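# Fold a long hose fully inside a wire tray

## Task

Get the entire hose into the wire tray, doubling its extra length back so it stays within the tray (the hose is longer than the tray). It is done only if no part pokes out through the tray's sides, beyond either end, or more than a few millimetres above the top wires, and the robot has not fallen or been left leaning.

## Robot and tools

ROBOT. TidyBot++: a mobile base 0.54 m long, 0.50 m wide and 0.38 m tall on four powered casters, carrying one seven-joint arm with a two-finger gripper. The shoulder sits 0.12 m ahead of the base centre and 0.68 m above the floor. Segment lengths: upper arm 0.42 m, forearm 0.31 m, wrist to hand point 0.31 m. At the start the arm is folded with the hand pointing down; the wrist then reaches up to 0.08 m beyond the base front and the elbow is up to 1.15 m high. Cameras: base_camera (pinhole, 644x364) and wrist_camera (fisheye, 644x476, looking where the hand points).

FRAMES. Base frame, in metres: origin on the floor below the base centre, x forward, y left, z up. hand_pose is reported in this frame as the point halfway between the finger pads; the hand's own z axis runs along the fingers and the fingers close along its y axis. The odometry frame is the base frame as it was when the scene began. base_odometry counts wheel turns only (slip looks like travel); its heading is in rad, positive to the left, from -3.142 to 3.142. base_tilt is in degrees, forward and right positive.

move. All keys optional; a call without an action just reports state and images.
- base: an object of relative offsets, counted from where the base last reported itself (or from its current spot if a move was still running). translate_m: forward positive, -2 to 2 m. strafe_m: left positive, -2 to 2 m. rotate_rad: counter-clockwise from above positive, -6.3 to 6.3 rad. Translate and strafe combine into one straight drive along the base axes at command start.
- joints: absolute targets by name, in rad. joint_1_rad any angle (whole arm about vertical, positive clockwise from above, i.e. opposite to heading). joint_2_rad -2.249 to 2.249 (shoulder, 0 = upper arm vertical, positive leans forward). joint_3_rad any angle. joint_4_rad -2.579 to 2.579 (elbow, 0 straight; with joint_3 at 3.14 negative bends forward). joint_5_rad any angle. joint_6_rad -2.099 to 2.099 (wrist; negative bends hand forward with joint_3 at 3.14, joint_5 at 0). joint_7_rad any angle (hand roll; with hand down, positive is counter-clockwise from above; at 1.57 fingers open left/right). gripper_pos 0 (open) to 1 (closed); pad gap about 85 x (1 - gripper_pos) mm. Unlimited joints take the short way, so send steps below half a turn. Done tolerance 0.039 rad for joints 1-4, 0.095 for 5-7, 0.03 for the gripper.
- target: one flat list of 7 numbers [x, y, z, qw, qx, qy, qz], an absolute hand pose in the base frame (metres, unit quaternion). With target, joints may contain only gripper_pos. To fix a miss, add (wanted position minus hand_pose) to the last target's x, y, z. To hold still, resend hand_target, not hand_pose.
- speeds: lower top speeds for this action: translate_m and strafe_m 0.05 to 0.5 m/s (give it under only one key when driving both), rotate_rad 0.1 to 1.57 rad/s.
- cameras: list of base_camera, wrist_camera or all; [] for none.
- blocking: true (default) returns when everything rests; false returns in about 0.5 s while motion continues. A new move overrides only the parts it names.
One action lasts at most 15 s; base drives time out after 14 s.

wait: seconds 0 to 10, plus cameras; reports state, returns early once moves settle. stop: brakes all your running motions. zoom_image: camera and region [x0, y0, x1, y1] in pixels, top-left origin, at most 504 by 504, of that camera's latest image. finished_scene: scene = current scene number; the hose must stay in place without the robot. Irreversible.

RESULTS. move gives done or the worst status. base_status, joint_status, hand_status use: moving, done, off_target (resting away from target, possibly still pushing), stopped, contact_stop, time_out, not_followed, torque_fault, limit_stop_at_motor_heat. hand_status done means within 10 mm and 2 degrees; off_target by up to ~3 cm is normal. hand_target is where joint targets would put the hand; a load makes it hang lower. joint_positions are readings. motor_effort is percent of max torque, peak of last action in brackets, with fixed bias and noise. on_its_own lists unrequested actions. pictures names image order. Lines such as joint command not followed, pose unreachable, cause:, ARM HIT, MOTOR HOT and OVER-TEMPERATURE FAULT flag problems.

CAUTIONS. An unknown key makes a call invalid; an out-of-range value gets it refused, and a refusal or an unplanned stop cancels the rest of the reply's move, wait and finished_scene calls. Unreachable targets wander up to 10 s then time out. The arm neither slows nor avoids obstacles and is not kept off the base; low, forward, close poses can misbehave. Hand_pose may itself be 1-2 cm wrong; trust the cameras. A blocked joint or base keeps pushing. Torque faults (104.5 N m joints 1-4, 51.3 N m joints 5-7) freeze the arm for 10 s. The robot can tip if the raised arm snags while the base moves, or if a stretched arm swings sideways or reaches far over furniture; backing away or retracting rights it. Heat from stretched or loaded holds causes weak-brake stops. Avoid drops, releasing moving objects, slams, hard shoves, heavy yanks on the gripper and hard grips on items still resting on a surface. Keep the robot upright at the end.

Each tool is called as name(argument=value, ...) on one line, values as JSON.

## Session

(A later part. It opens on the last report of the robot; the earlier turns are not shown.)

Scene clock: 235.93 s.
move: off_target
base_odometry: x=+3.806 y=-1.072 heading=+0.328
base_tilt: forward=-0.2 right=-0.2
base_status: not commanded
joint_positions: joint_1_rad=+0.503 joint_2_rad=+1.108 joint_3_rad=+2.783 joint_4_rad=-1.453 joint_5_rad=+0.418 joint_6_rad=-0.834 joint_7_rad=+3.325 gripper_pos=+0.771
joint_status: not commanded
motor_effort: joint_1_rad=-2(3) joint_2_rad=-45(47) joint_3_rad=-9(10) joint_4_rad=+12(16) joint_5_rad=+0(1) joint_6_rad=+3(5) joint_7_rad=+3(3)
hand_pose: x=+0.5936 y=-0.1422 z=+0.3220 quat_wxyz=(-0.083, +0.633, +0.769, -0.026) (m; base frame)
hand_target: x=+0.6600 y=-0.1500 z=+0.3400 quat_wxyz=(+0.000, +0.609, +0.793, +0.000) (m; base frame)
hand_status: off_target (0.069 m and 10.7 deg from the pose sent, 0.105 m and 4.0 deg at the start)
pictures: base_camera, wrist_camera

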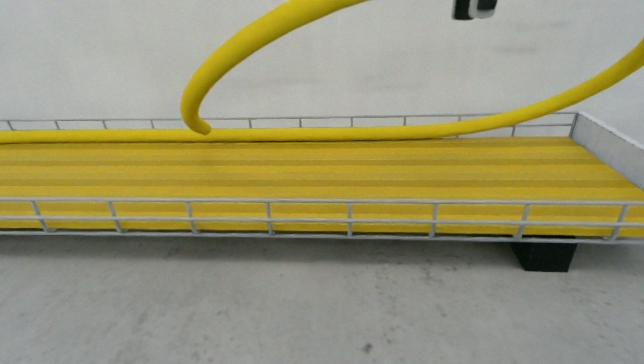

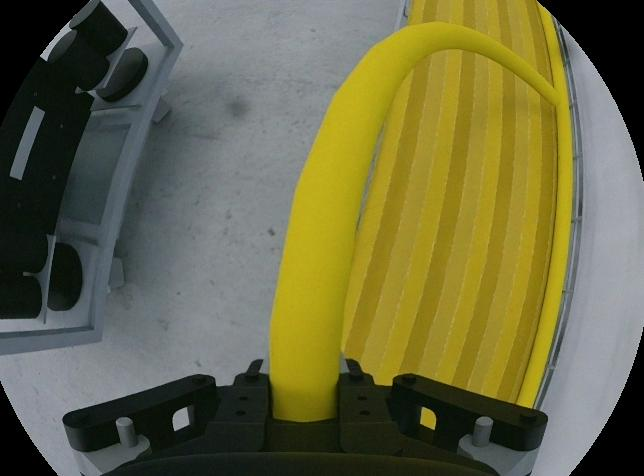

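move(target=[0.66, -0.15, 0.24, 0, 0.643, 0.766, 0])

move(target=[0.67, -0.15, 0.16, 0, 0.67, 0.742, 0])

Scene clock: 237.47 s.
move: off_target
base_odometry: x=+3.806 y=-1.072 heading=+0.328
base_tilt: forward=-0.2 right=-0.2
base_status: not commanded
joint_positions: joint_1_rad=+0.482 joint_2_rad=+1.306 joint_3_rad=+2.827 joint_4_rad=-1.398 joint_5_rad=+0.475 joint_6_rad=-0.718 joint_7_rad=+3.241 gripper_pos=+0.771
joint_status: not commanded
motor_effort: joint_1_rad=-3(3) joint_2_rad=-46(50) joint_3_rad=-10(10) joint_4_rad=+11(12) joint_5_rad=+0(1) joint_6_rad=+4(5) joint_7_rad=+3(3)
hand_pose: x=+0.5790 y=-0.1405 z=+0.2205 quat_wxyz=(-0.093, +0.654, +0.750, -0.035) (m; base frame)
hand_target: x=+0.6600 y=-0.1500 z=+0.2400 quat_wxyz=(+0.000, +0.643, +0.766, +0.000) (m; base frame)
hand_status: off_target (0.084 m and 11.7 deg from the pose sent, 0.106 m and 10.0 deg at the start)
pictures: base_camera, wrist_camera

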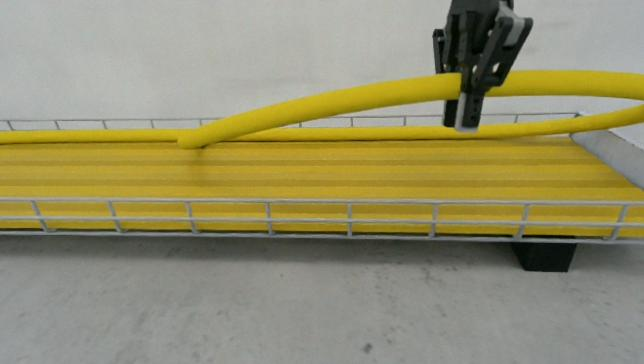

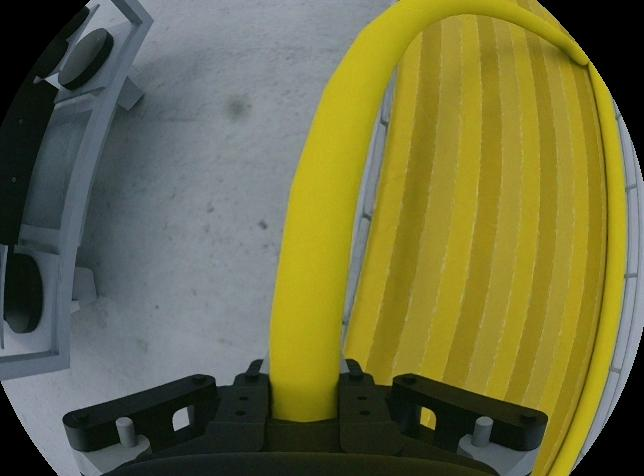

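Scene clock: 238.83 s.
move: off_target
base_odometry: x=+3.806 y=-1.072 heading=+0.328
base_tilt: forward=-0.2 right=-0.2
base_status: not commanded
joint_positions: joint_1_rad=+0.449 joint_2_rad=+1.487 joint_3_rad=+2.865 joint_4_rad=-1.255 joint_5_rad=+0.475 joint_6_rad=-0.678 joint_7_rad=+3.198 gripper_pos=+0.771
joint_status: not commanded
motor_effort: joint_1_rad=-3(4) joint_2_rad=-48(51) joint_3_rad=-9(10) joint_4_rad=+11(12) joint_5_rad=+1(1) joint_6_rad=+4(6) joint_7_rad=+2(3)
hand_pose: x=+0.5796 y=-0.1395 z=+0.1378 quat_wxyz=(-0.096, +0.677, +0.729, -0.043) (m; base frame)
hand_target: x=+0.6700 y=-0.1500 z=+0.1600 quat_wxyz=(+0.000, +0.670, +0.742, +0.000) (m; base frame)
hand_status: off_target (0.094 m and 12.2 deg from the pose sent, 0.110 m and 11.6 deg at the start)
pictures: base_camera, wrist_camera

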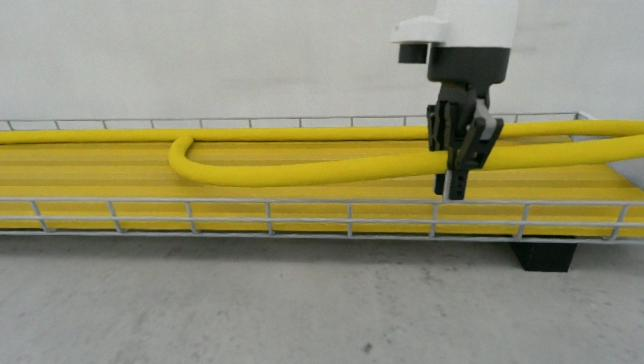

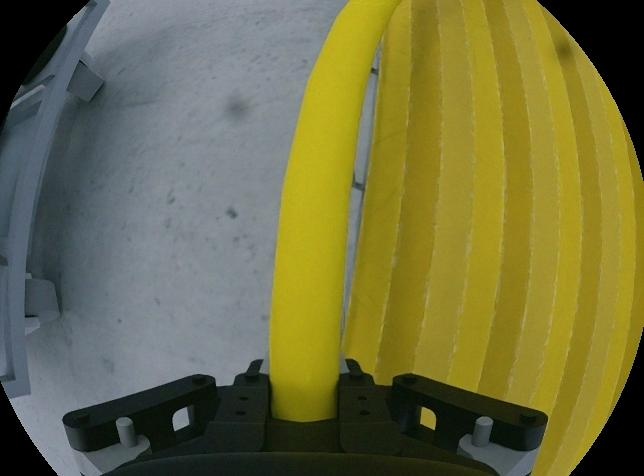

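move(target=[0.70, -0.15, 0.16, 0.05, 0.671, 0.738, 0.04])

move(target=[0.70, -0.15, 0.135, 0.05, 0.671, 0.738, 0.04])

Scene clock: 240.17 s.
move: off_target
base_odometry: x=+3.806 y=-1.072 heading=+0.328
base_tilt: forward=-0.2 right=-0.2
base_status: not commanded
joint_positions: joint_1_rad=+0.449 joint_2_rad=+1.487 joint_3_rad=+2.865 joint_4_rad=-1.280 joint_5_rad=+0.572 joint_6_rad=-0.535 joint_7_rad=+3.084 gripper_pos=+0.771
joint_status: not commanded
motor_effort: joint_1_rad=-3(3) joint_2_rad=-51(54) joint_3_rad=-9(9) joint_4_rad=+14(15) joint_5_rad=+2(2) joint_6_rad=+6(9) joint_7_rad=+2(3)
hand_pose: x=+0.6118 y=-0.1474 z=+0.1294 quat_wxyz=(-0.037, +0.690, +0.723, -0.016) (m; base frame)
hand_target: x=+0.7000 y=-0.1500 z=+0.1600 quat_wxyz=(+0.050, +0.671, +0.738, +0.040) (m; base frame)
hand_status: off_target (0.093 m and 12.2 deg from the pose sent, 0.123 m and 19.3 deg at the start)
pictures: base_camera, wrist_camera

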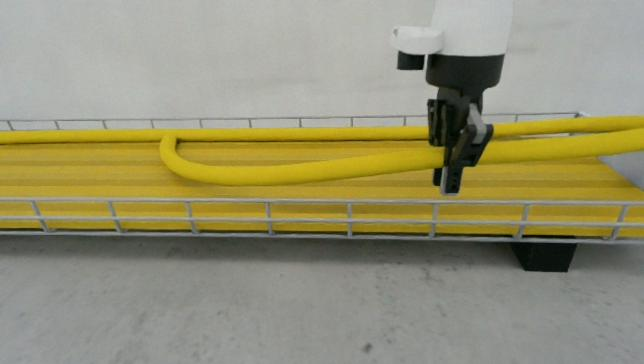

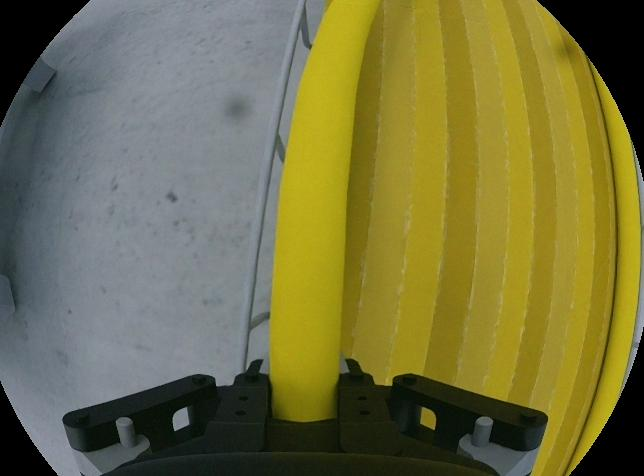

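Scene clock: 241.00 s.
move: off_target
base_odometry: x=+3.806 y=-1.072 heading=+0.328
base_tilt: forward=-0.2 right=-0.2
base_status: not commanded
joint_positions: joint_1_rad=+0.447 joint_2_rad=+1.538 joint_3_rad=+2.865 joint_4_rad=-1.250 joint_5_rad=+0.572 joint_6_rad=-0.517 joint_7_rad=+3.084 gripper_pos=+0.771
joint_status: not commanded
motor_effort: joint_1_rad=-3(4) joint_2_rad=-50(52) joint_3_rad=-9(10) joint_4_rad=+12(14) joint_5_rad=+1(2) joint_6_rad=+6(8) joint_7_rad=+2(2)
hand_pose: x=+0.6068 y=-0.1417 z=+0.1052 quat_wxyz=(-0.042, +0.692, +0.720, -0.012) (m; base frame)
hand_target: x=+0.7000 y=-0.1500 z=+0.1350 quat_wxyz=(+0.050, +0.671, +0.738, +0.040) (m; base frame)
hand_status: off_target (0.098 m and 12.6 deg from the pose sent, 0.088 m and 12.2 deg at the start)
pictures: base_camera, wrist_camera

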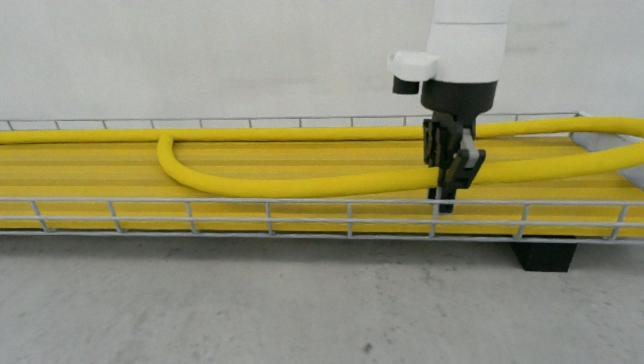

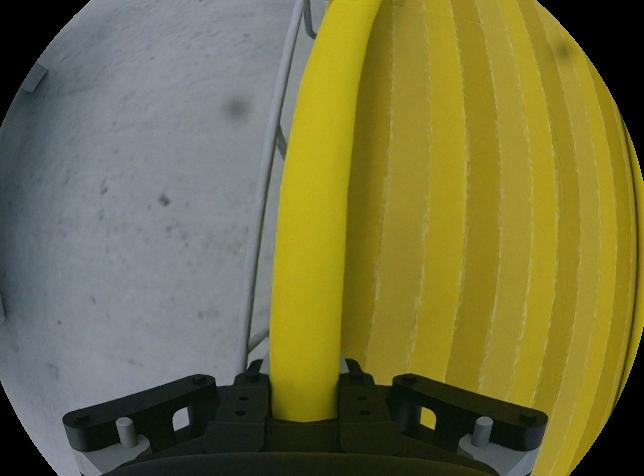

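move(target=[0.70, -0.05, 0.19, 0.05, 0.671, 0.738, 0.04])

move(target=[0.70, 0.0, 0.16, 0.05, 0.671, 0.738, 0.04])

Scene clock: 242.53 s.
move: off_target
base_odometry: x=+3.806 y=-1.072 heading=+0.328
base_tilt: forward=-0.2 right=-0.2
base_status: not commanded
joint_positions: joint_1_rad=+0.244 joint_2_rad=+1.409 joint_3_rad=+2.896 joint_4_rad=-1.380 joint_5_rad=+0.580 joint_6_rad=-0.489 joint_7_rad=+2.861 gripper_pos=+0.771
joint_status: not commanded
motor_effort: joint_1_rad=-2(6) joint_2_rad=-51(52) joint_3_rad=-7(11) joint_4_rad=+13(13) joint_5_rad=+3(3) joint_6_rad=+6(7) joint_7_rad=+2(3)
hand_pose: x=+0.6246 y=-0.0540 z=+0.1563 quat_wxyz=(-0.020, +0.687, +0.726, -0.023) (m; base frame)
hand_target: x=+0.7000 y=-0.0500 z=+0.1900 quat_wxyz=(+0.050, +0.671, +0.738, +0.040) (m; base frame)
hand_status: off_target (0.083 m and 11.0 deg from the pose sent, 0.156 m and 12.6 deg at the start)
pictures: base_camera, wrist_camera

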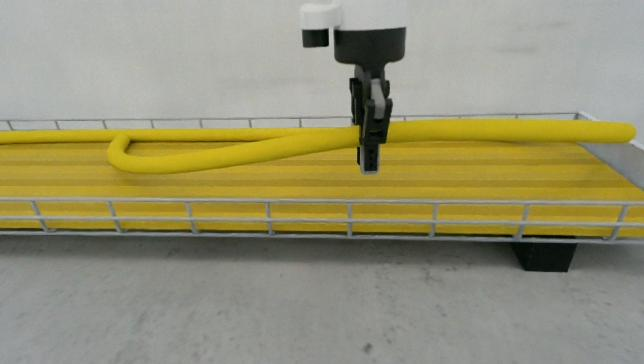

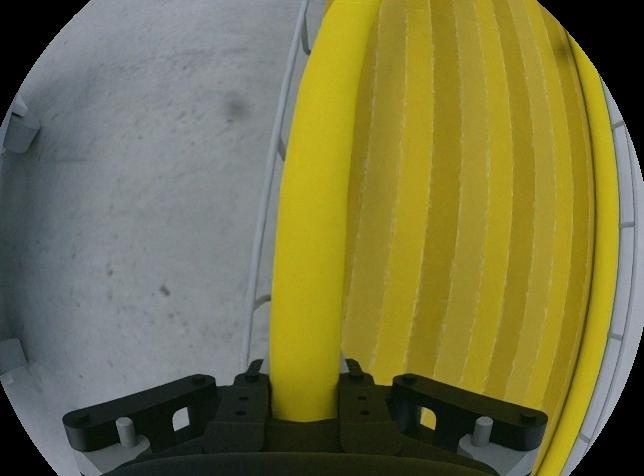

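Scene clock: 243.57 s.
move: off_target
base_odometry: x=+3.806 y=-1.072 heading=+0.328
base_tilt: forward=-0.2 right=-0.2
base_status: not commanded
joint_positions: joint_1_rad=+0.134 joint_2_rad=+1.453 joint_3_rad=+2.923 joint_4_rad=-1.379 joint_5_rad=+0.581 joint_6_rad=-0.449 joint_7_rad=+2.761 gripper_pos=+0.771
joint_status: not commanded
motor_effort: joint_1_rad=-1(5) joint_2_rad=-50(51) joint_3_rad=-6(9) joint_4_rad=+12(13) joint_5_rad=+3(3) joint_6_rad=+5(7) joint_7_rad=+3(3)
hand_pose: x=+0.6140 y=-0.0062 z=+0.1316 quat_wxyz=(-0.020, +0.685, +0.728, -0.030) (m; base frame)
hand_target: x=+0.7000 y=+0.0000 z=+0.1600 quat_wxyz=(+0.050, +0.671, +0.738, +0.040) (m; base frame)
hand_status: off_target (0.091 m and 11.5 deg from the pose sent, 0.093 m and 11.0 deg at the start)
pictures: base_camera, wrist_camera

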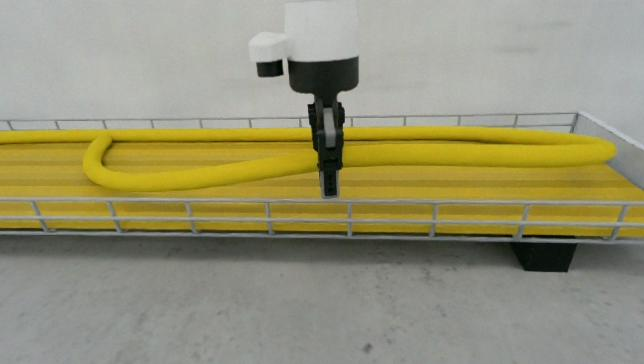

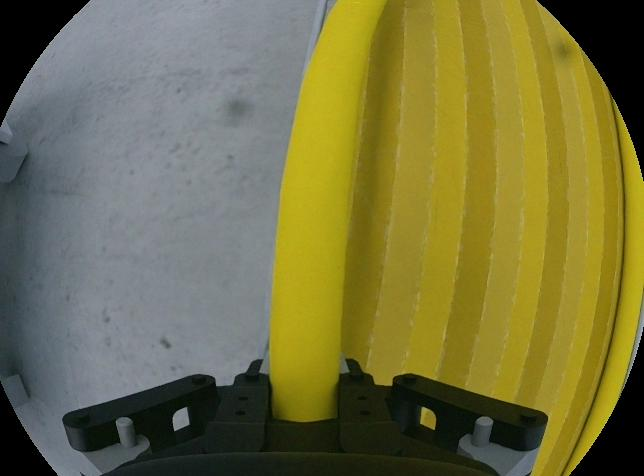

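move(target=[0.71, 0.0, 0.133, 0.05, 0.70, 0.711, 0.04])

zoom_image(camera="base_camera", region=[280, 90, 644, 260])

Scene clock: 244.57 s.
move: off_target
base_odometry: x=+3.806 y=-1.072 heading=+0.328
base_tilt: forward=-0.2 right=-0.2
base_status: not commanded
joint_positions: joint_1_rad=+0.130 joint_2_rad=+1.525 joint_3_rad=+2.926 joint_4_rad=-1.295 joint_5_rad=+0.581 joint_6_rad=-0.449 joint_7_rad=+2.729 gripper_pos=+0.771
joint_status: not commanded
motor_effort: joint_1_rad=-1(2) joint_2_rad=-51(52) joint_3_rad=-5(6) joint_4_rad=+12(13) joint_5_rad=+3(3) joint_6_rad=+5(6) joint_7_rad=+3(3)
hand_pose: x=+0.6233 y=-0.0077 z=+0.1021 quat_wxyz=(-0.015, +0.701, +0.712, -0.028) (m; base frame)
hand_target: x=+0.7100 y=+0.0000 z=+0.1330 quat_wxyz=(+0.050, +0.700, +0.711, +0.040) (m; base frame)
hand_status: off_target (0.092 m and 10.8 deg from the pose sent, 0.096 m and 11.7 deg at the start)
pictures: base_camera, wrist_camera

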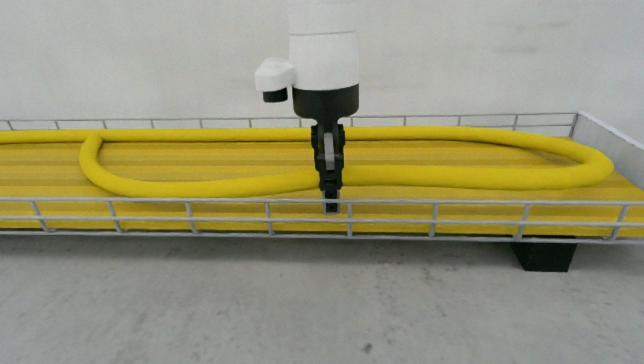

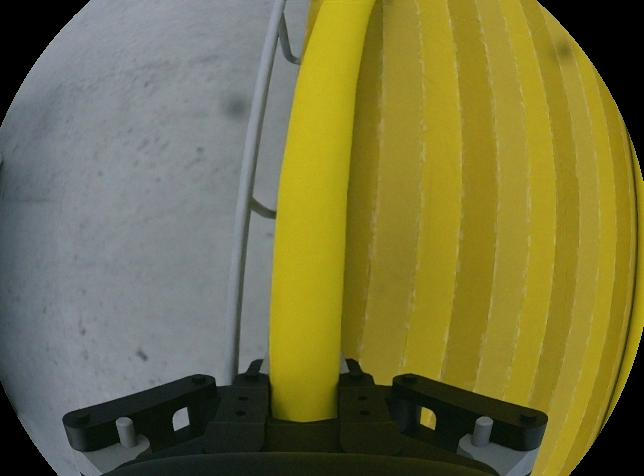

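Scaled by 1.385.

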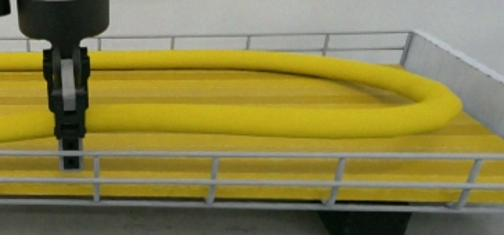

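move(joints={"gripper_pos":0.55})

move(target=[0.71, 0.0, 0.146, 0.05, 0.70, 0.711, 0.04])

Scene clock: 245.37 s.
move: done
base_odometry: x=+3.806 y=-1.072 heading=+0.328
base_tilt: forward=-0.2 right=-0.2
base_status: not commanded
joint_positions: joint_1_rad=+0.126 joint_2_rad=+1.525 joint_3_rad=+2.927 joint_4_rad=-1.287 joint_5_rad=+0.581 joint_6_rad=-0.445 joint_7_rad=+2.729 gripper_pos=+0.550
joint_status: all done
motor_effort: joint_1_rad=+0(2) joint_2_rad=-51(51) joint_3_rad=-6(6) joint_4_rad=+12(12) joint_5_rad=+1(3) joint_6_rad=+5(6) joint_7_rad=+0(2)
hand_pose: x=+0.6294 y=-0.0065 z=+0.1026 quat_wxyz=(-0.011, +0.701, +0.713, -0.024) (m; base frame)
hand_target: x=+0.7100 y=+0.0000 z=+0.1330 quat_wxyz=(+0.050, +0.700, +0.711, +0.040) (m; base frame)
hand_status: not commanded
pictures: base_camera, wrist_camera

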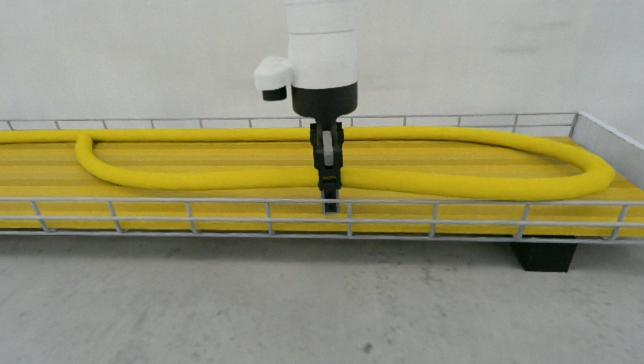

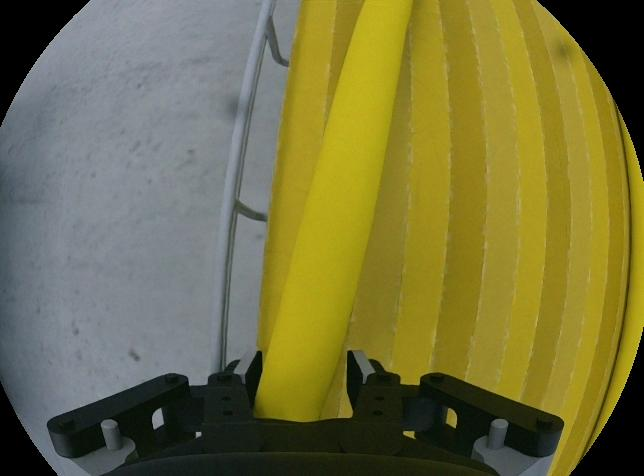

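Scene clock: 246.03 s.
move: off_target
base_odometry: x=+3.806 y=-1.072 heading=+0.328
base_tilt: forward=-0.2 right=-0.2
base_status: not commanded
joint_positions: joint_1_rad=+0.126 joint_2_rad=+1.512 joint_3_rad=+2.927 joint_4_rad=-1.293 joint_5_rad=+0.581 joint_6_rad=-0.445 joint_7_rad=+2.729 gripper_pos=+0.550
joint_status: not commanded
motor_effort: joint_1_rad=-1(1) joint_2_rad=-51(52) joint_3_rad=-6(6) joint_4_rad=+12(13) joint_5_rad=+1(1) joint_6_rad=+5(6) joint_7_rad=+0(1)
hand_pose: x=+0.6330 y=-0.0069 z=+0.1084 quat_wxyz=(-0.008, +0.700, +0.713, -0.022) (m; base frame)
hand_target: x=+0.7100 y=+0.0000 z=+0.1460 quat_wxyz=(+0.050, +0.700, +0.711, +0.040) (m; base frame)
hand_status: off_target (0.086 m and 9.7 deg from the pose sent, 0.092 m and 10.1 deg at the start)
pictures: base_camera, wrist_camera

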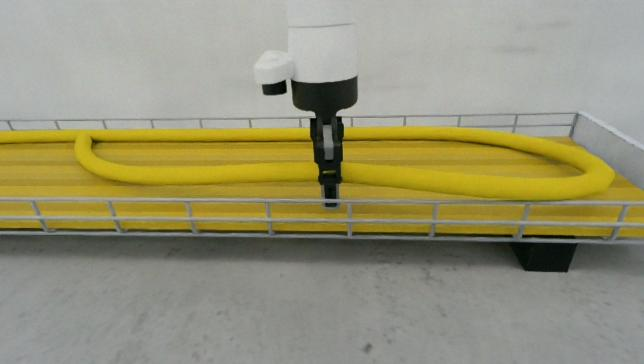

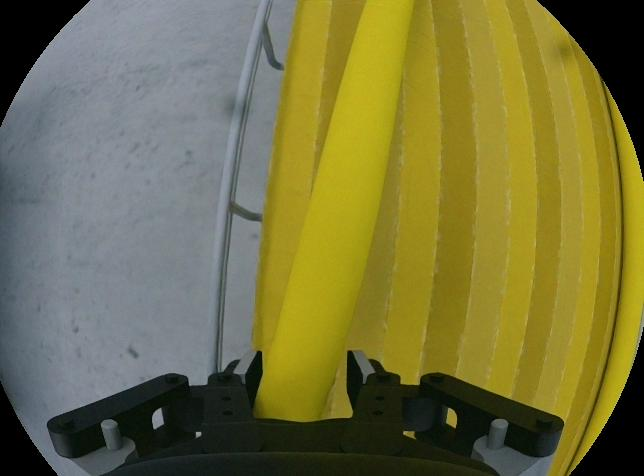

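move(joints={"gripper_pos":0.2}, cameras=[])

move(target=[0.70, 0.0, 0.16, 0.05, 0.75, 0.66, 0.04])

move(target=[0.70, 0.0, 0.19, 0.05, 0.75, 0.66, 0.04])

Scene clock: 246.83 s.
move: done
base_odometry: x=+3.806 y=-1.072 heading=+0.328
base_tilt: forward=-0.2 right=-0.2
base_status: not commanded
joint_positions: joint_1_rad=+0.126 joint_2_rad=+1.502 joint_3_rad=+2.927 joint_4_rad=-1.290 joint_5_rad=+0.581 joint_6_rad=-0.435 joint_7_rad=+2.729 gripper_pos=+0.200
joint_status: all done
motor_effort: joint_1_rad=+0(1) joint_2_rad=-50(51) joint_3_rad=-5(6) joint_4_rad=+12(12) joint_5_rad=+1(1) joint_6_rad=+4(5) joint_7_rad=+0(1)
hand_pose: x=+0.6433 y=-0.0065 z=+0.1137 quat_wxyz=(-0.001, +0.701, +0.713, -0.013) (m; base frame)
hand_target: x=+0.7100 y=+0.0000 z=+0.1460 quat_wxyz=(+0.050, +0.700, +0.711, +0.040) (m; base frame)
hand_status: not commanded
pictures: none
No camera images: "cameras" was empty.

Scene clock: 247.93 s.
move: off_target
base_odometry: x=+3.806 y=-1.072 heading=+0.328
base_tilt: forward=-0.2 right=-0.2
base_status: not commanded
joint_positions: joint_1_rad=+0.104 joint_2_rad=+1.460 joint_3_rad=+2.953 joint_4_rad=-1.340 joint_5_rad=+0.581 joint_6_rad=-0.423 joint_7_rad=+2.586 gripper_pos=+0.200
joint_status: not commanded
motor_effort: joint_1_rad=+1(1) joint_2_rad=-49(51) joint_3_rad=-5(6) joint_4_rad=+12(12) joint_5_rad=+1(1) joint_6_rad=+4(5) joint_7_rad=+0(1)
hand_pose: x=+0.6388 y=-0.0078 z=+0.1287 quat_wxyz=(+0.008, +0.740, +0.673, -0.020) (m; base frame)
hand_target: x=+0.7000 y=+0.0000 z=+0.1600 quat_wxyz=(+0.050, +0.749, +0.659, +0.040) (m; base frame)
hand_status: off_target (0.069 m and 8.6 deg from the pose sent, 0.073 m and 11.9 deg at the start)
pictures: base_camera, wrist_camera

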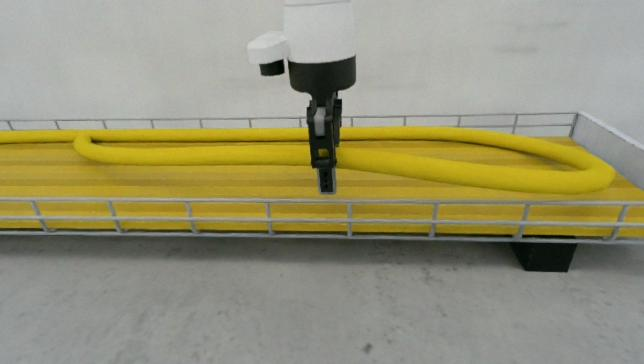

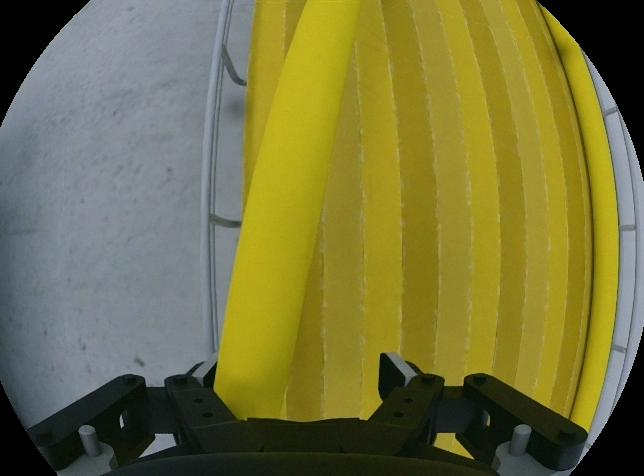

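Scene clock: 248.87 s.
move: off_target
base_odometry: x=+3.806 y=-1.072 heading=+0.328
base_tilt: forward=-0.2 right=-0.2
base_status: not commanded
joint_positions: joint_1_rad=+0.104 joint_2_rad=+1.383 joint_3_rad=+2.953 joint_4_rad=-1.384 joint_5_rad=+0.581 joint_6_rad=-0.423 joint_7_rad=+2.586 gripper_pos=+0.200
joint_status: not commanded
motor_effort: joint_1_rad=+0(1) joint_2_rad=-49(52) joint_3_rad=-4(5) joint_4_rad=+12(12) joint_5_rad=+1(1) joint_6_rad=+4(5) joint_7_rad=+0(1)
hand_pose: x=+0.6533 y=-0.0091 z=+0.1643 quat_wxyz=(+0.021, +0.737, +0.675, -0.009) (m; base frame)
hand_target: x=+0.7000 y=+0.0000 z=+0.1900 quat_wxyz=(+0.050, +0.749, +0.659, +0.040) (m; base frame)
hand_status: off_target (0.054 m and 7.0 deg from the pose sent, 0.087 m and 8.6 deg at the start)
pictures: base_camera, wrist_camera

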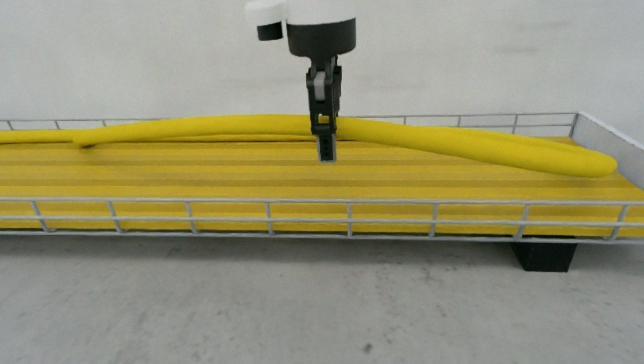

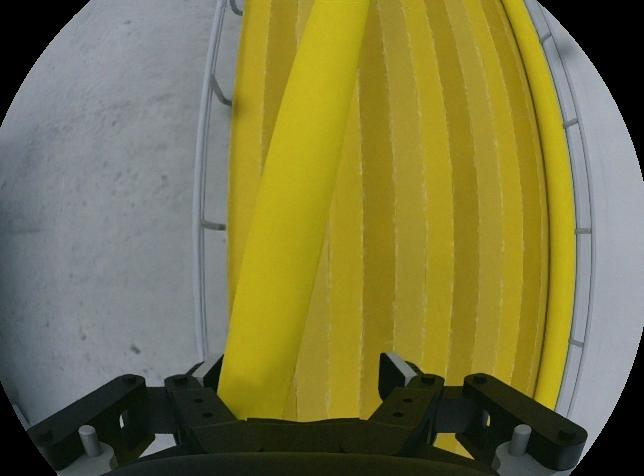

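move(joints={"gripper_pos":0.0}, target=[0.69, 0.0, 0.125, 0.05, 0.70, 0.711, 0.04])

move(target=[0.68, 0.15, 0.125, 0.05, 0.70, 0.711, 0.04])

move(target=[0.67, 0.32, 0.13, 0.05, 0.74, 0.67, 0.04])

Scene clock: 250.37 s.
move: off_target
base_odometry: x=+3.806 y=-1.072 heading=+0.328
base_tilt: forward=-0.2 right=-0.2
base_status: not commanded
joint_positions: joint_1_rad=+0.104 joint_2_rad=+1.515 joint_3_rad=+2.953 joint_4_rad=-1.352 joint_5_rad=+0.602 joint_6_rad=-0.372 joint_7_rad=+2.586 gripper_pos=+0.000
joint_status: all done
motor_effort: joint_1_rad=+1(2) joint_2_rad=-47(51) joint_3_rad=-4(4) joint_4_rad=+9(12) joint_5_rad=+1(1) joint_6_rad=+2(5) joint_7_rad=+0(1)
hand_pose: x=+0.6157 y=+0.0012 z=+0.0995 quat_wxyz=(-0.007, +0.732, +0.681, -0.019) (m; base frame)
hand_target: x=+0.6900 y=+0.0000 z=+0.1250 quat_wxyz=(+0.050, +0.700, +0.711, +0.040) (m; base frame)
hand_status: off_target (0.079 m and 10.6 deg from the pose sent, 0.055 m and 8.8 deg at the start)
pictures: base_camera, wrist_camera

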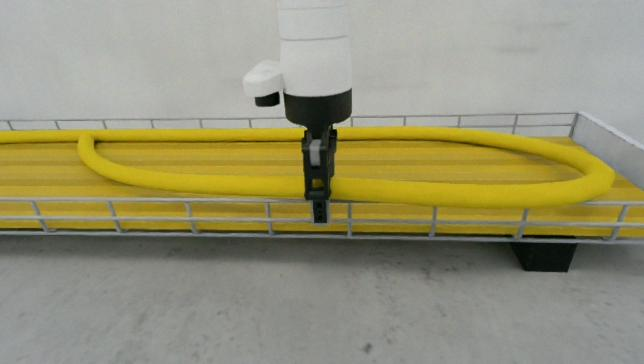

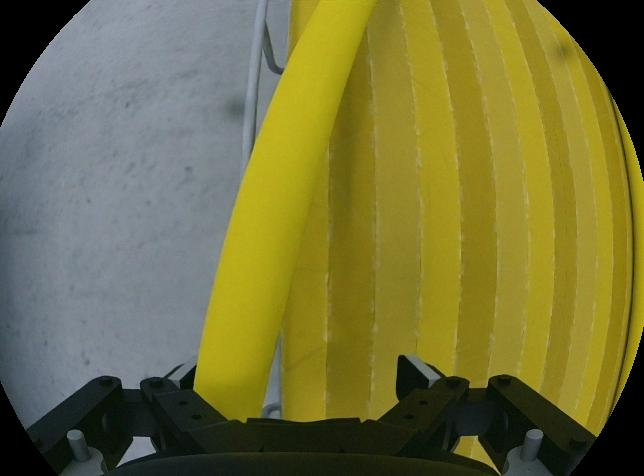

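Scene clock: 251.77 s.
move: off_target
base_odometry: x=+3.806 y=-1.072 heading=+0.328
base_tilt: forward=-0.2 right=-0.2
base_status: not commanded
joint_positions: joint_1_rad=-0.205 joint_2_rad=+1.515 joint_3_rad=+2.992 joint_4_rad=-1.309 joint_5_rad=+0.602 joint_6_rad=-0.372 joint_7_rad=+2.465 gripper_pos=+0.000
joint_status: not commanded
motor_effort: joint_1_rad=+0(4) joint_2_rad=-49(49) joint_3_rad=-4(7) joint_4_rad=+11(11) joint_5_rad=+1(1) joint_6_rad=+4(5) joint_7_rad=+0(1)
hand_pose: x=+0.6222 y=+0.1336 z=+0.1011 quat_wxyz=(+0.025, +0.669, +0.743, -0.014) (m; base frame)
hand_target: x=+0.6800 y=+0.1500 z=+0.1250 quat_wxyz=(+0.050, +0.700, +0.711, +0.040) (m; base frame)
hand_status: off_target (0.065 m and 8.5 deg from the pose sent, 0.164 m and 10.6 deg at the start)
pictures: base_camera, wrist_camera

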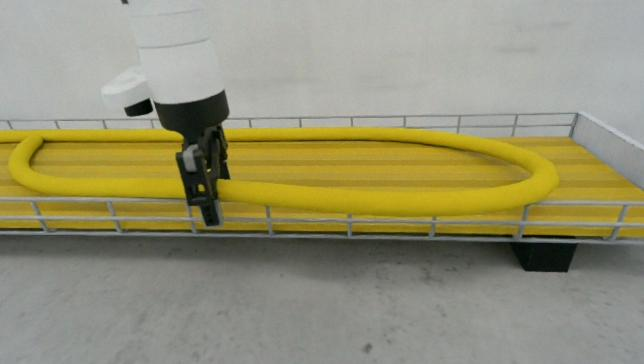

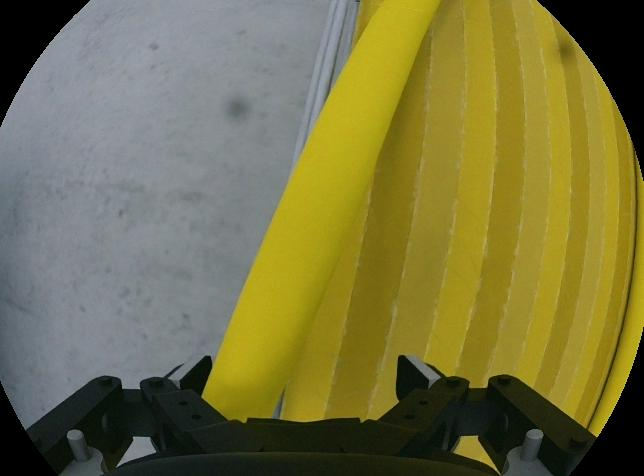

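Scene clock: 253.17 s.
move: off_target
base_odometry: x=+3.806 y=-1.072 heading=+0.328
base_tilt: forward=-0.2 right=-0.2
base_status: not commanded
joint_positions: joint_1_rad=-0.529 joint_2_rad=+1.575 joint_3_rad=+3.015 joint_4_rad=-1.011 joint_5_rad=+0.429 joint_6_rad=-0.523 joint_7_rad=+2.293 gripper_pos=+0.000
joint_status: not commanded
motor_effort: joint_1_rad=+2(6) joint_2_rad=-53(53) joint_3_rad=-1(5) joint_4_rad=+14(16) joint_5_rad=+2(2) joint_6_rad=+3(8) joint_7_rad=+0(1)
hand_pose: x=+0.6395 y=+0.3149 z=+0.1070 quat_wxyz=(+0.050, +0.690, +0.722, +0.023) (m; base frame)
hand_target: x=+0.6700 y=+0.3200 z=+0.1300 quat_wxyz=(+0.050, +0.740, +0.670, +0.040) (m; base frame)
hand_status: off_target (0.039 m and 8.5 deg from the pose sent, 0.195 m and 13.5 deg at the start)
pictures: base_camera, wrist_camera

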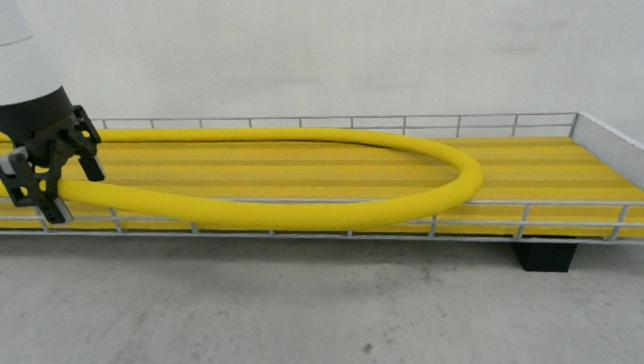

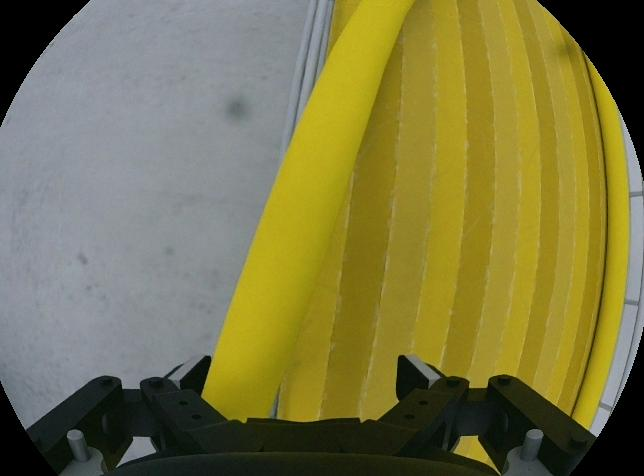

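move(target=[0.60, 0.25, 0.28, 0, 0.7071, 0.7071, 0])

move(target=[0.46, 0.25, 0.30, 0, 0.7071, 0.7071, 0])

Scene clock: 255.47 s.
move: off_target
base_odometry: x=+3.806 y=-1.072 heading=+0.328
base_tilt: forward=-0.2 right=-0.2
base_status: not commanded
joint_positions: joint_1_rad=-0.358 joint_2_rad=+1.183 joint_3_rad=+2.905 joint_4_rad=-1.452 joint_5_rad=+0.428 joint_6_rad=-0.524 joint_7_rad=+2.291 gripper_pos=+0.000
joint_status: not commanded
motor_effort: joint_1_rad=+2(4) joint_2_rad=-46(55) joint_3_rad=-3(4) joint_4_rad=+10(14) joint_5_rad=+1(2) joint_6_rad=+1(4) joint_7_rad=+0(1)
hand_pose: x=+0.6038 y=+0.2649 z=+0.2657 quat_wxyz=(+0.000, +0.718, +0.696, +0.016) (m; base frame)
hand_target: x=+0.6000 y=+0.2500 z=+0.2800 quat_wxyz=(+0.000, +0.707, +0.707, +0.000) (m; base frame)
hand_status: off_target (0.021 m and 2.6 deg from the pose sent, 0.189 m and 6.8 deg at the start)
pictures: base_camera, wrist_camera

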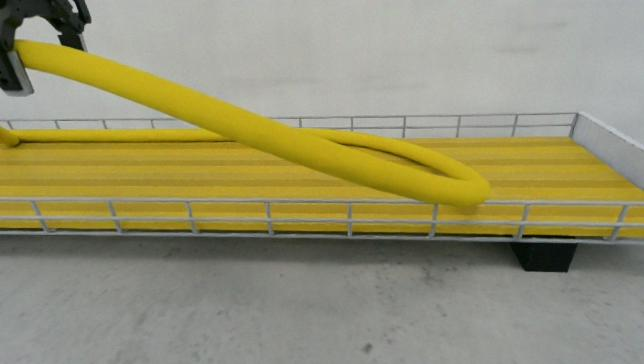

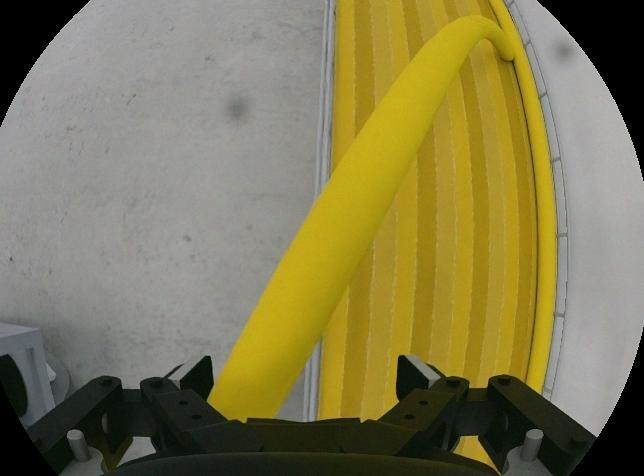

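Scene clock: 257.37 s.
move: off_target
base_odometry: x=+3.806 y=-1.072 heading=+0.328
base_tilt: forward=-0.2 right=-0.2
base_status: not commanded
joint_positions: joint_1_rad=-0.505 joint_2_rad=+1.010 joint_3_rad=+2.968 joint_4_rad=-1.899 joint_5_rad=+0.439 joint_6_rad=-0.332 joint_7_rad=+2.101 gripper_pos=+0.000
joint_status: not commanded
motor_effort: joint_1_rad=+0(2) joint_2_rad=-35(45) joint_3_rad=-3(4) joint_4_rad=+4(10) joint_5_rad=+0(1) joint_6_rad=+0(1) joint_7_rad=+0(1)
hand_pose: x=+0.4480 y=+0.2421 z=+0.2945 quat_wxyz=(-0.009, +0.713, +0.701, -0.031) (m; base frame)
hand_target: x=+0.4600 y=+0.2500 z=+0.3000 quat_wxyz=(+0.000, +0.707, +0.707, +0.000) (m; base frame)
hand_status: off_target (0.015 m and 3.8 deg from the pose sent, 0.149 m and 2.6 deg at the start)
pictures: base_camera, wrist_camera

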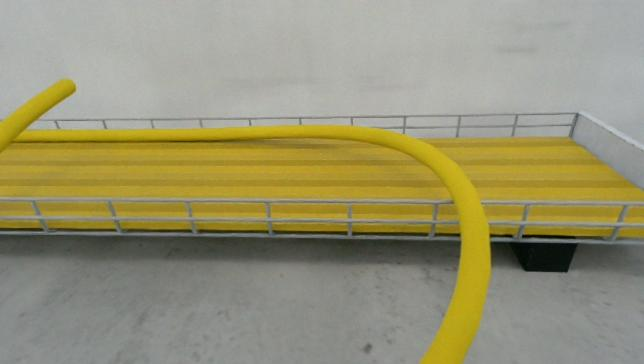

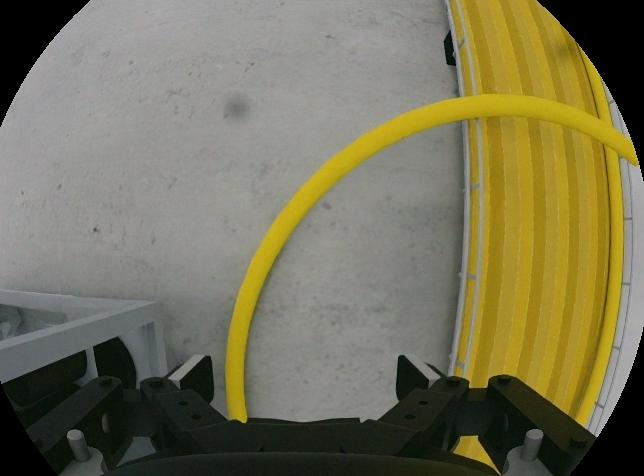

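move(target=[0.40, 0.1, 0.5, 0, 0.7071, 0.7071, 0])

Scene clock: 259.87 s.
move: off_target
base_odometry: x=+3.806 y=-1.072 heading=+0.328
base_tilt: forward=-0.2 right=-0.2
base_status: not commanded
joint_positions: joint_1_rad=-0.019 joint_2_rad=+0.379 joint_3_rad=+2.738 joint_4_rad=-2.236 joint_5_rad=+0.353 joint_6_rad=-0.503 joint_7_rad=+2.442 gripper_pos=+0.000
joint_status: not commanded
motor_effort: joint_1_rad=+1(2) joint_2_rad=-21(37) joint_3_rad=-2(4) joint_4_rad=+9(10) joint_5_rad=+0(0) joint_6_rad=+0(2) joint_7_rad=+0(1)
hand_pose: x=+0.4318 y=+0.1059 z=+0.4997 quat_wxyz=(+0.025, +0.707, +0.706, +0.031) (m; base frame)
hand_target: x=+0.4000 y=+0.1000 z=+0.5000 quat_wxyz=(+0.000, +0.707, +0.707, +0.000) (m; base frame)
hand_status: off_target (0.032 m and 4.5 deg from the pose sent, 0.254 m and 3.8 deg at the start)
pictures: base_camera, wrist_camera

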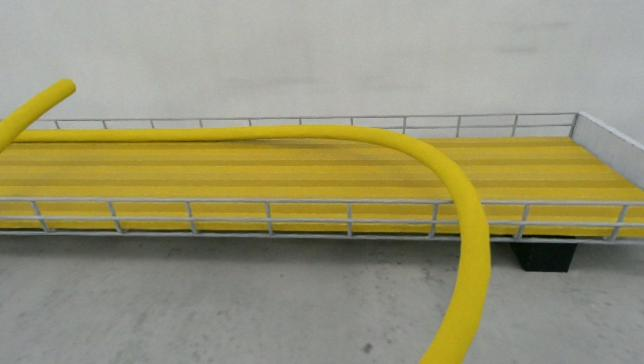

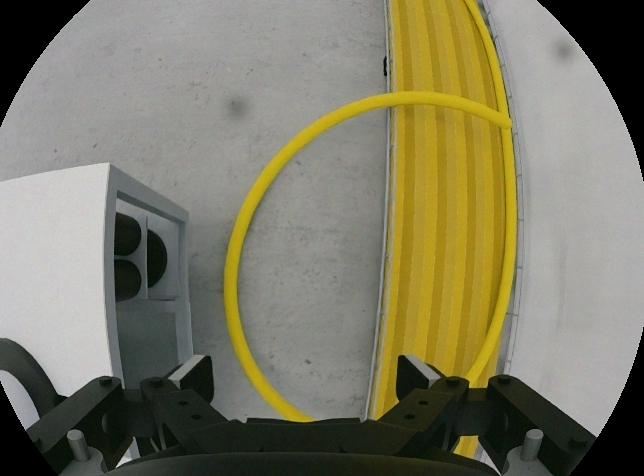

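move(target=[0.41, 0.34, 0.17, 0, 0.895, 0.446, 0])

Scene clock: 262.57 s.
move: off_target
base_odometry: x=+3.806 y=-1.072 heading=+0.328
base_tilt: forward=-0.2 right=-0.2
base_status: not commanded
joint_positions: joint_1_rad=-0.839 joint_2_rad=+1.300 joint_3_rad=+3.116 joint_4_rad=-1.729 joint_5_rad=+0.147 joint_6_rad=-0.196 joint_7_rad=+1.637 gripper_pos=+0.000
joint_status: not commanded
motor_effort: joint_1_rad=+0(2) joint_2_rad=-38(40) joint_3_rad=-2(4) joint_4_rad=+1(9) joint_5_rad=+0(1) joint_6_rad=-1(2) joint_7_rad=+0(1)
hand_pose: x=+0.3903 y=+0.3143 z=+0.1720 quat_wxyz=(+0.014, +0.862, +0.505, -0.038) (m; base frame)
hand_target: x=+0.4100 y=+0.3400 z=+0.1700 quat_wxyz=(+0.000, +0.895, +0.446, +0.000) (m; base frame)
hand_status: off_target (0.032 m and 9.0 deg from the pose sent, 0.405 m and 37.2 deg at the start)
pictures: base_camera, wrist_camera

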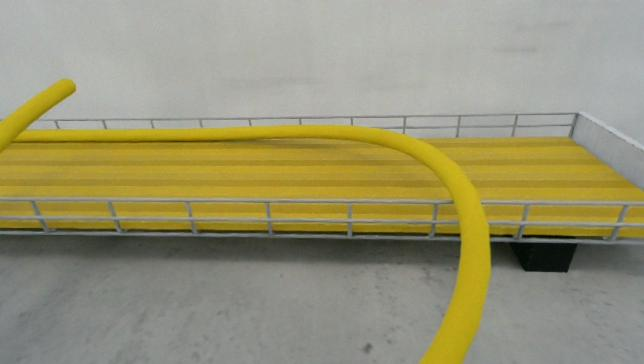

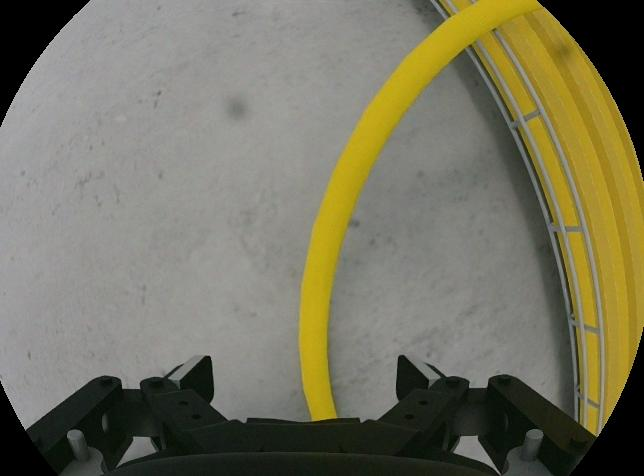

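move(target=[0.425, 0.36, 0.06, 0, 0.895, 0.446, 0])

move(target=[0.425, 0.36, 0.03, 0, 0.895, 0.446, 0])

Scene clock: 264.00 s.
move: off_target
base_odometry: x=+3.806 y=-1.072 heading=+0.328
base_tilt: forward=-0.2 right=-0.2
base_status: not commanded
joint_positions: joint_1_rad=-0.839 joint_2_rad=+1.574 joint_3_rad=+3.116 joint_4_rad=-1.430 joint_5_rad=+0.147 joint_6_rad=-0.196 joint_7_rad=+1.631 gripper_pos=+0.000
joint_status: not commanded
motor_effort: joint_1_rad=+1(1) joint_2_rad=-40(42) joint_3_rad=-1(2) joint_4_rad=+1(2) joint_5_rad=+0(0) joint_6_rad=-1(1) joint_7_rad=+0(1)
hand_pose: x=+0.4107 y=+0.3377 z=+0.0585 quat_wxyz=(+0.010, +0.866, +0.499, -0.026) (m; base frame)
hand_target: x=+0.4250 y=+0.3600 z=+0.0600 quat_wxyz=(+0.000, +0.895, +0.446, +0.000) (m; base frame)
hand_status: off_target (0.027 m and 7.6 deg from the pose sent, 0.126 m and 9.0 deg at the start)
pictures: base_camera, wrist_camera

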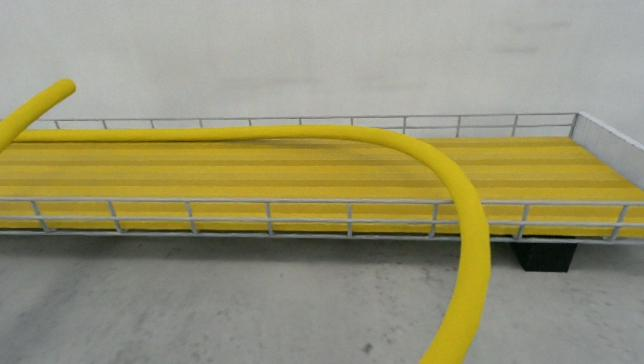

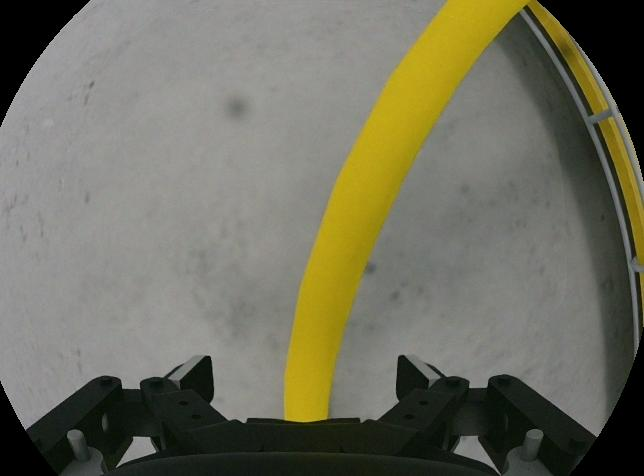

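Scene clock: 264.93 s.
move: off_target
base_odometry: x=+3.806 y=-1.072 heading=+0.328
base_tilt: forward=-0.2 right=-0.3
base_status: not commanded
joint_positions: joint_1_rad=-0.839 joint_2_rad=+1.642 joint_3_rad=+3.116 joint_4_rad=-1.346 joint_5_rad=+0.147 joint_6_rad=-0.196 joint_7_rad=+1.631 gripper_pos=+0.000
joint_status: not commanded
motor_effort: joint_1_rad=+0(1) joint_2_rad=-40(42) joint_3_rad=-2(2) joint_4_rad=+2(3) joint_5_rad=+0(0) joint_6_rad=-1(1) joint_7_rad=+0(1)
hand_pose: x=+0.4168 y=+0.3444 z=+0.0308 quat_wxyz=(+0.008, +0.867, +0.498, -0.019) (m; base frame)
hand_target: x=+0.4250 y=+0.3600 z=+0.0300 quat_wxyz=(+0.000, +0.895, +0.446, +0.000) (m; base frame)
hand_status: off_target (0.018 m and 7.1 deg from the pose sent, 0.039 m and 7.6 deg at the start)
pictures: base_camera, wrist_camera

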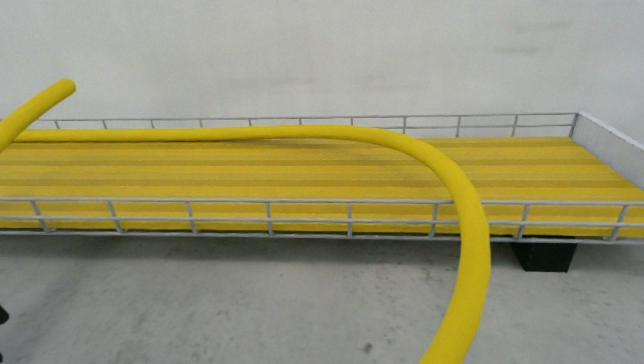

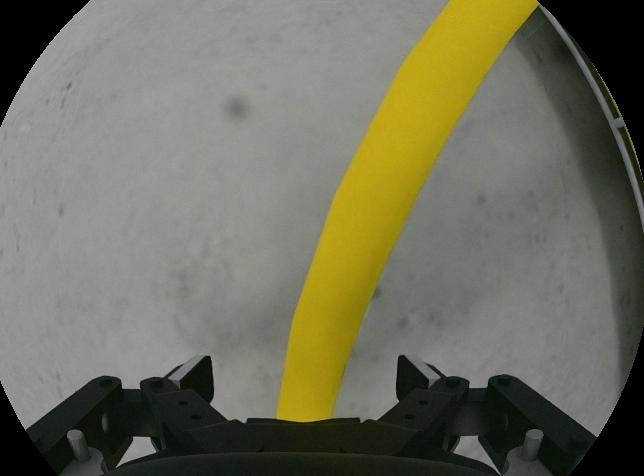

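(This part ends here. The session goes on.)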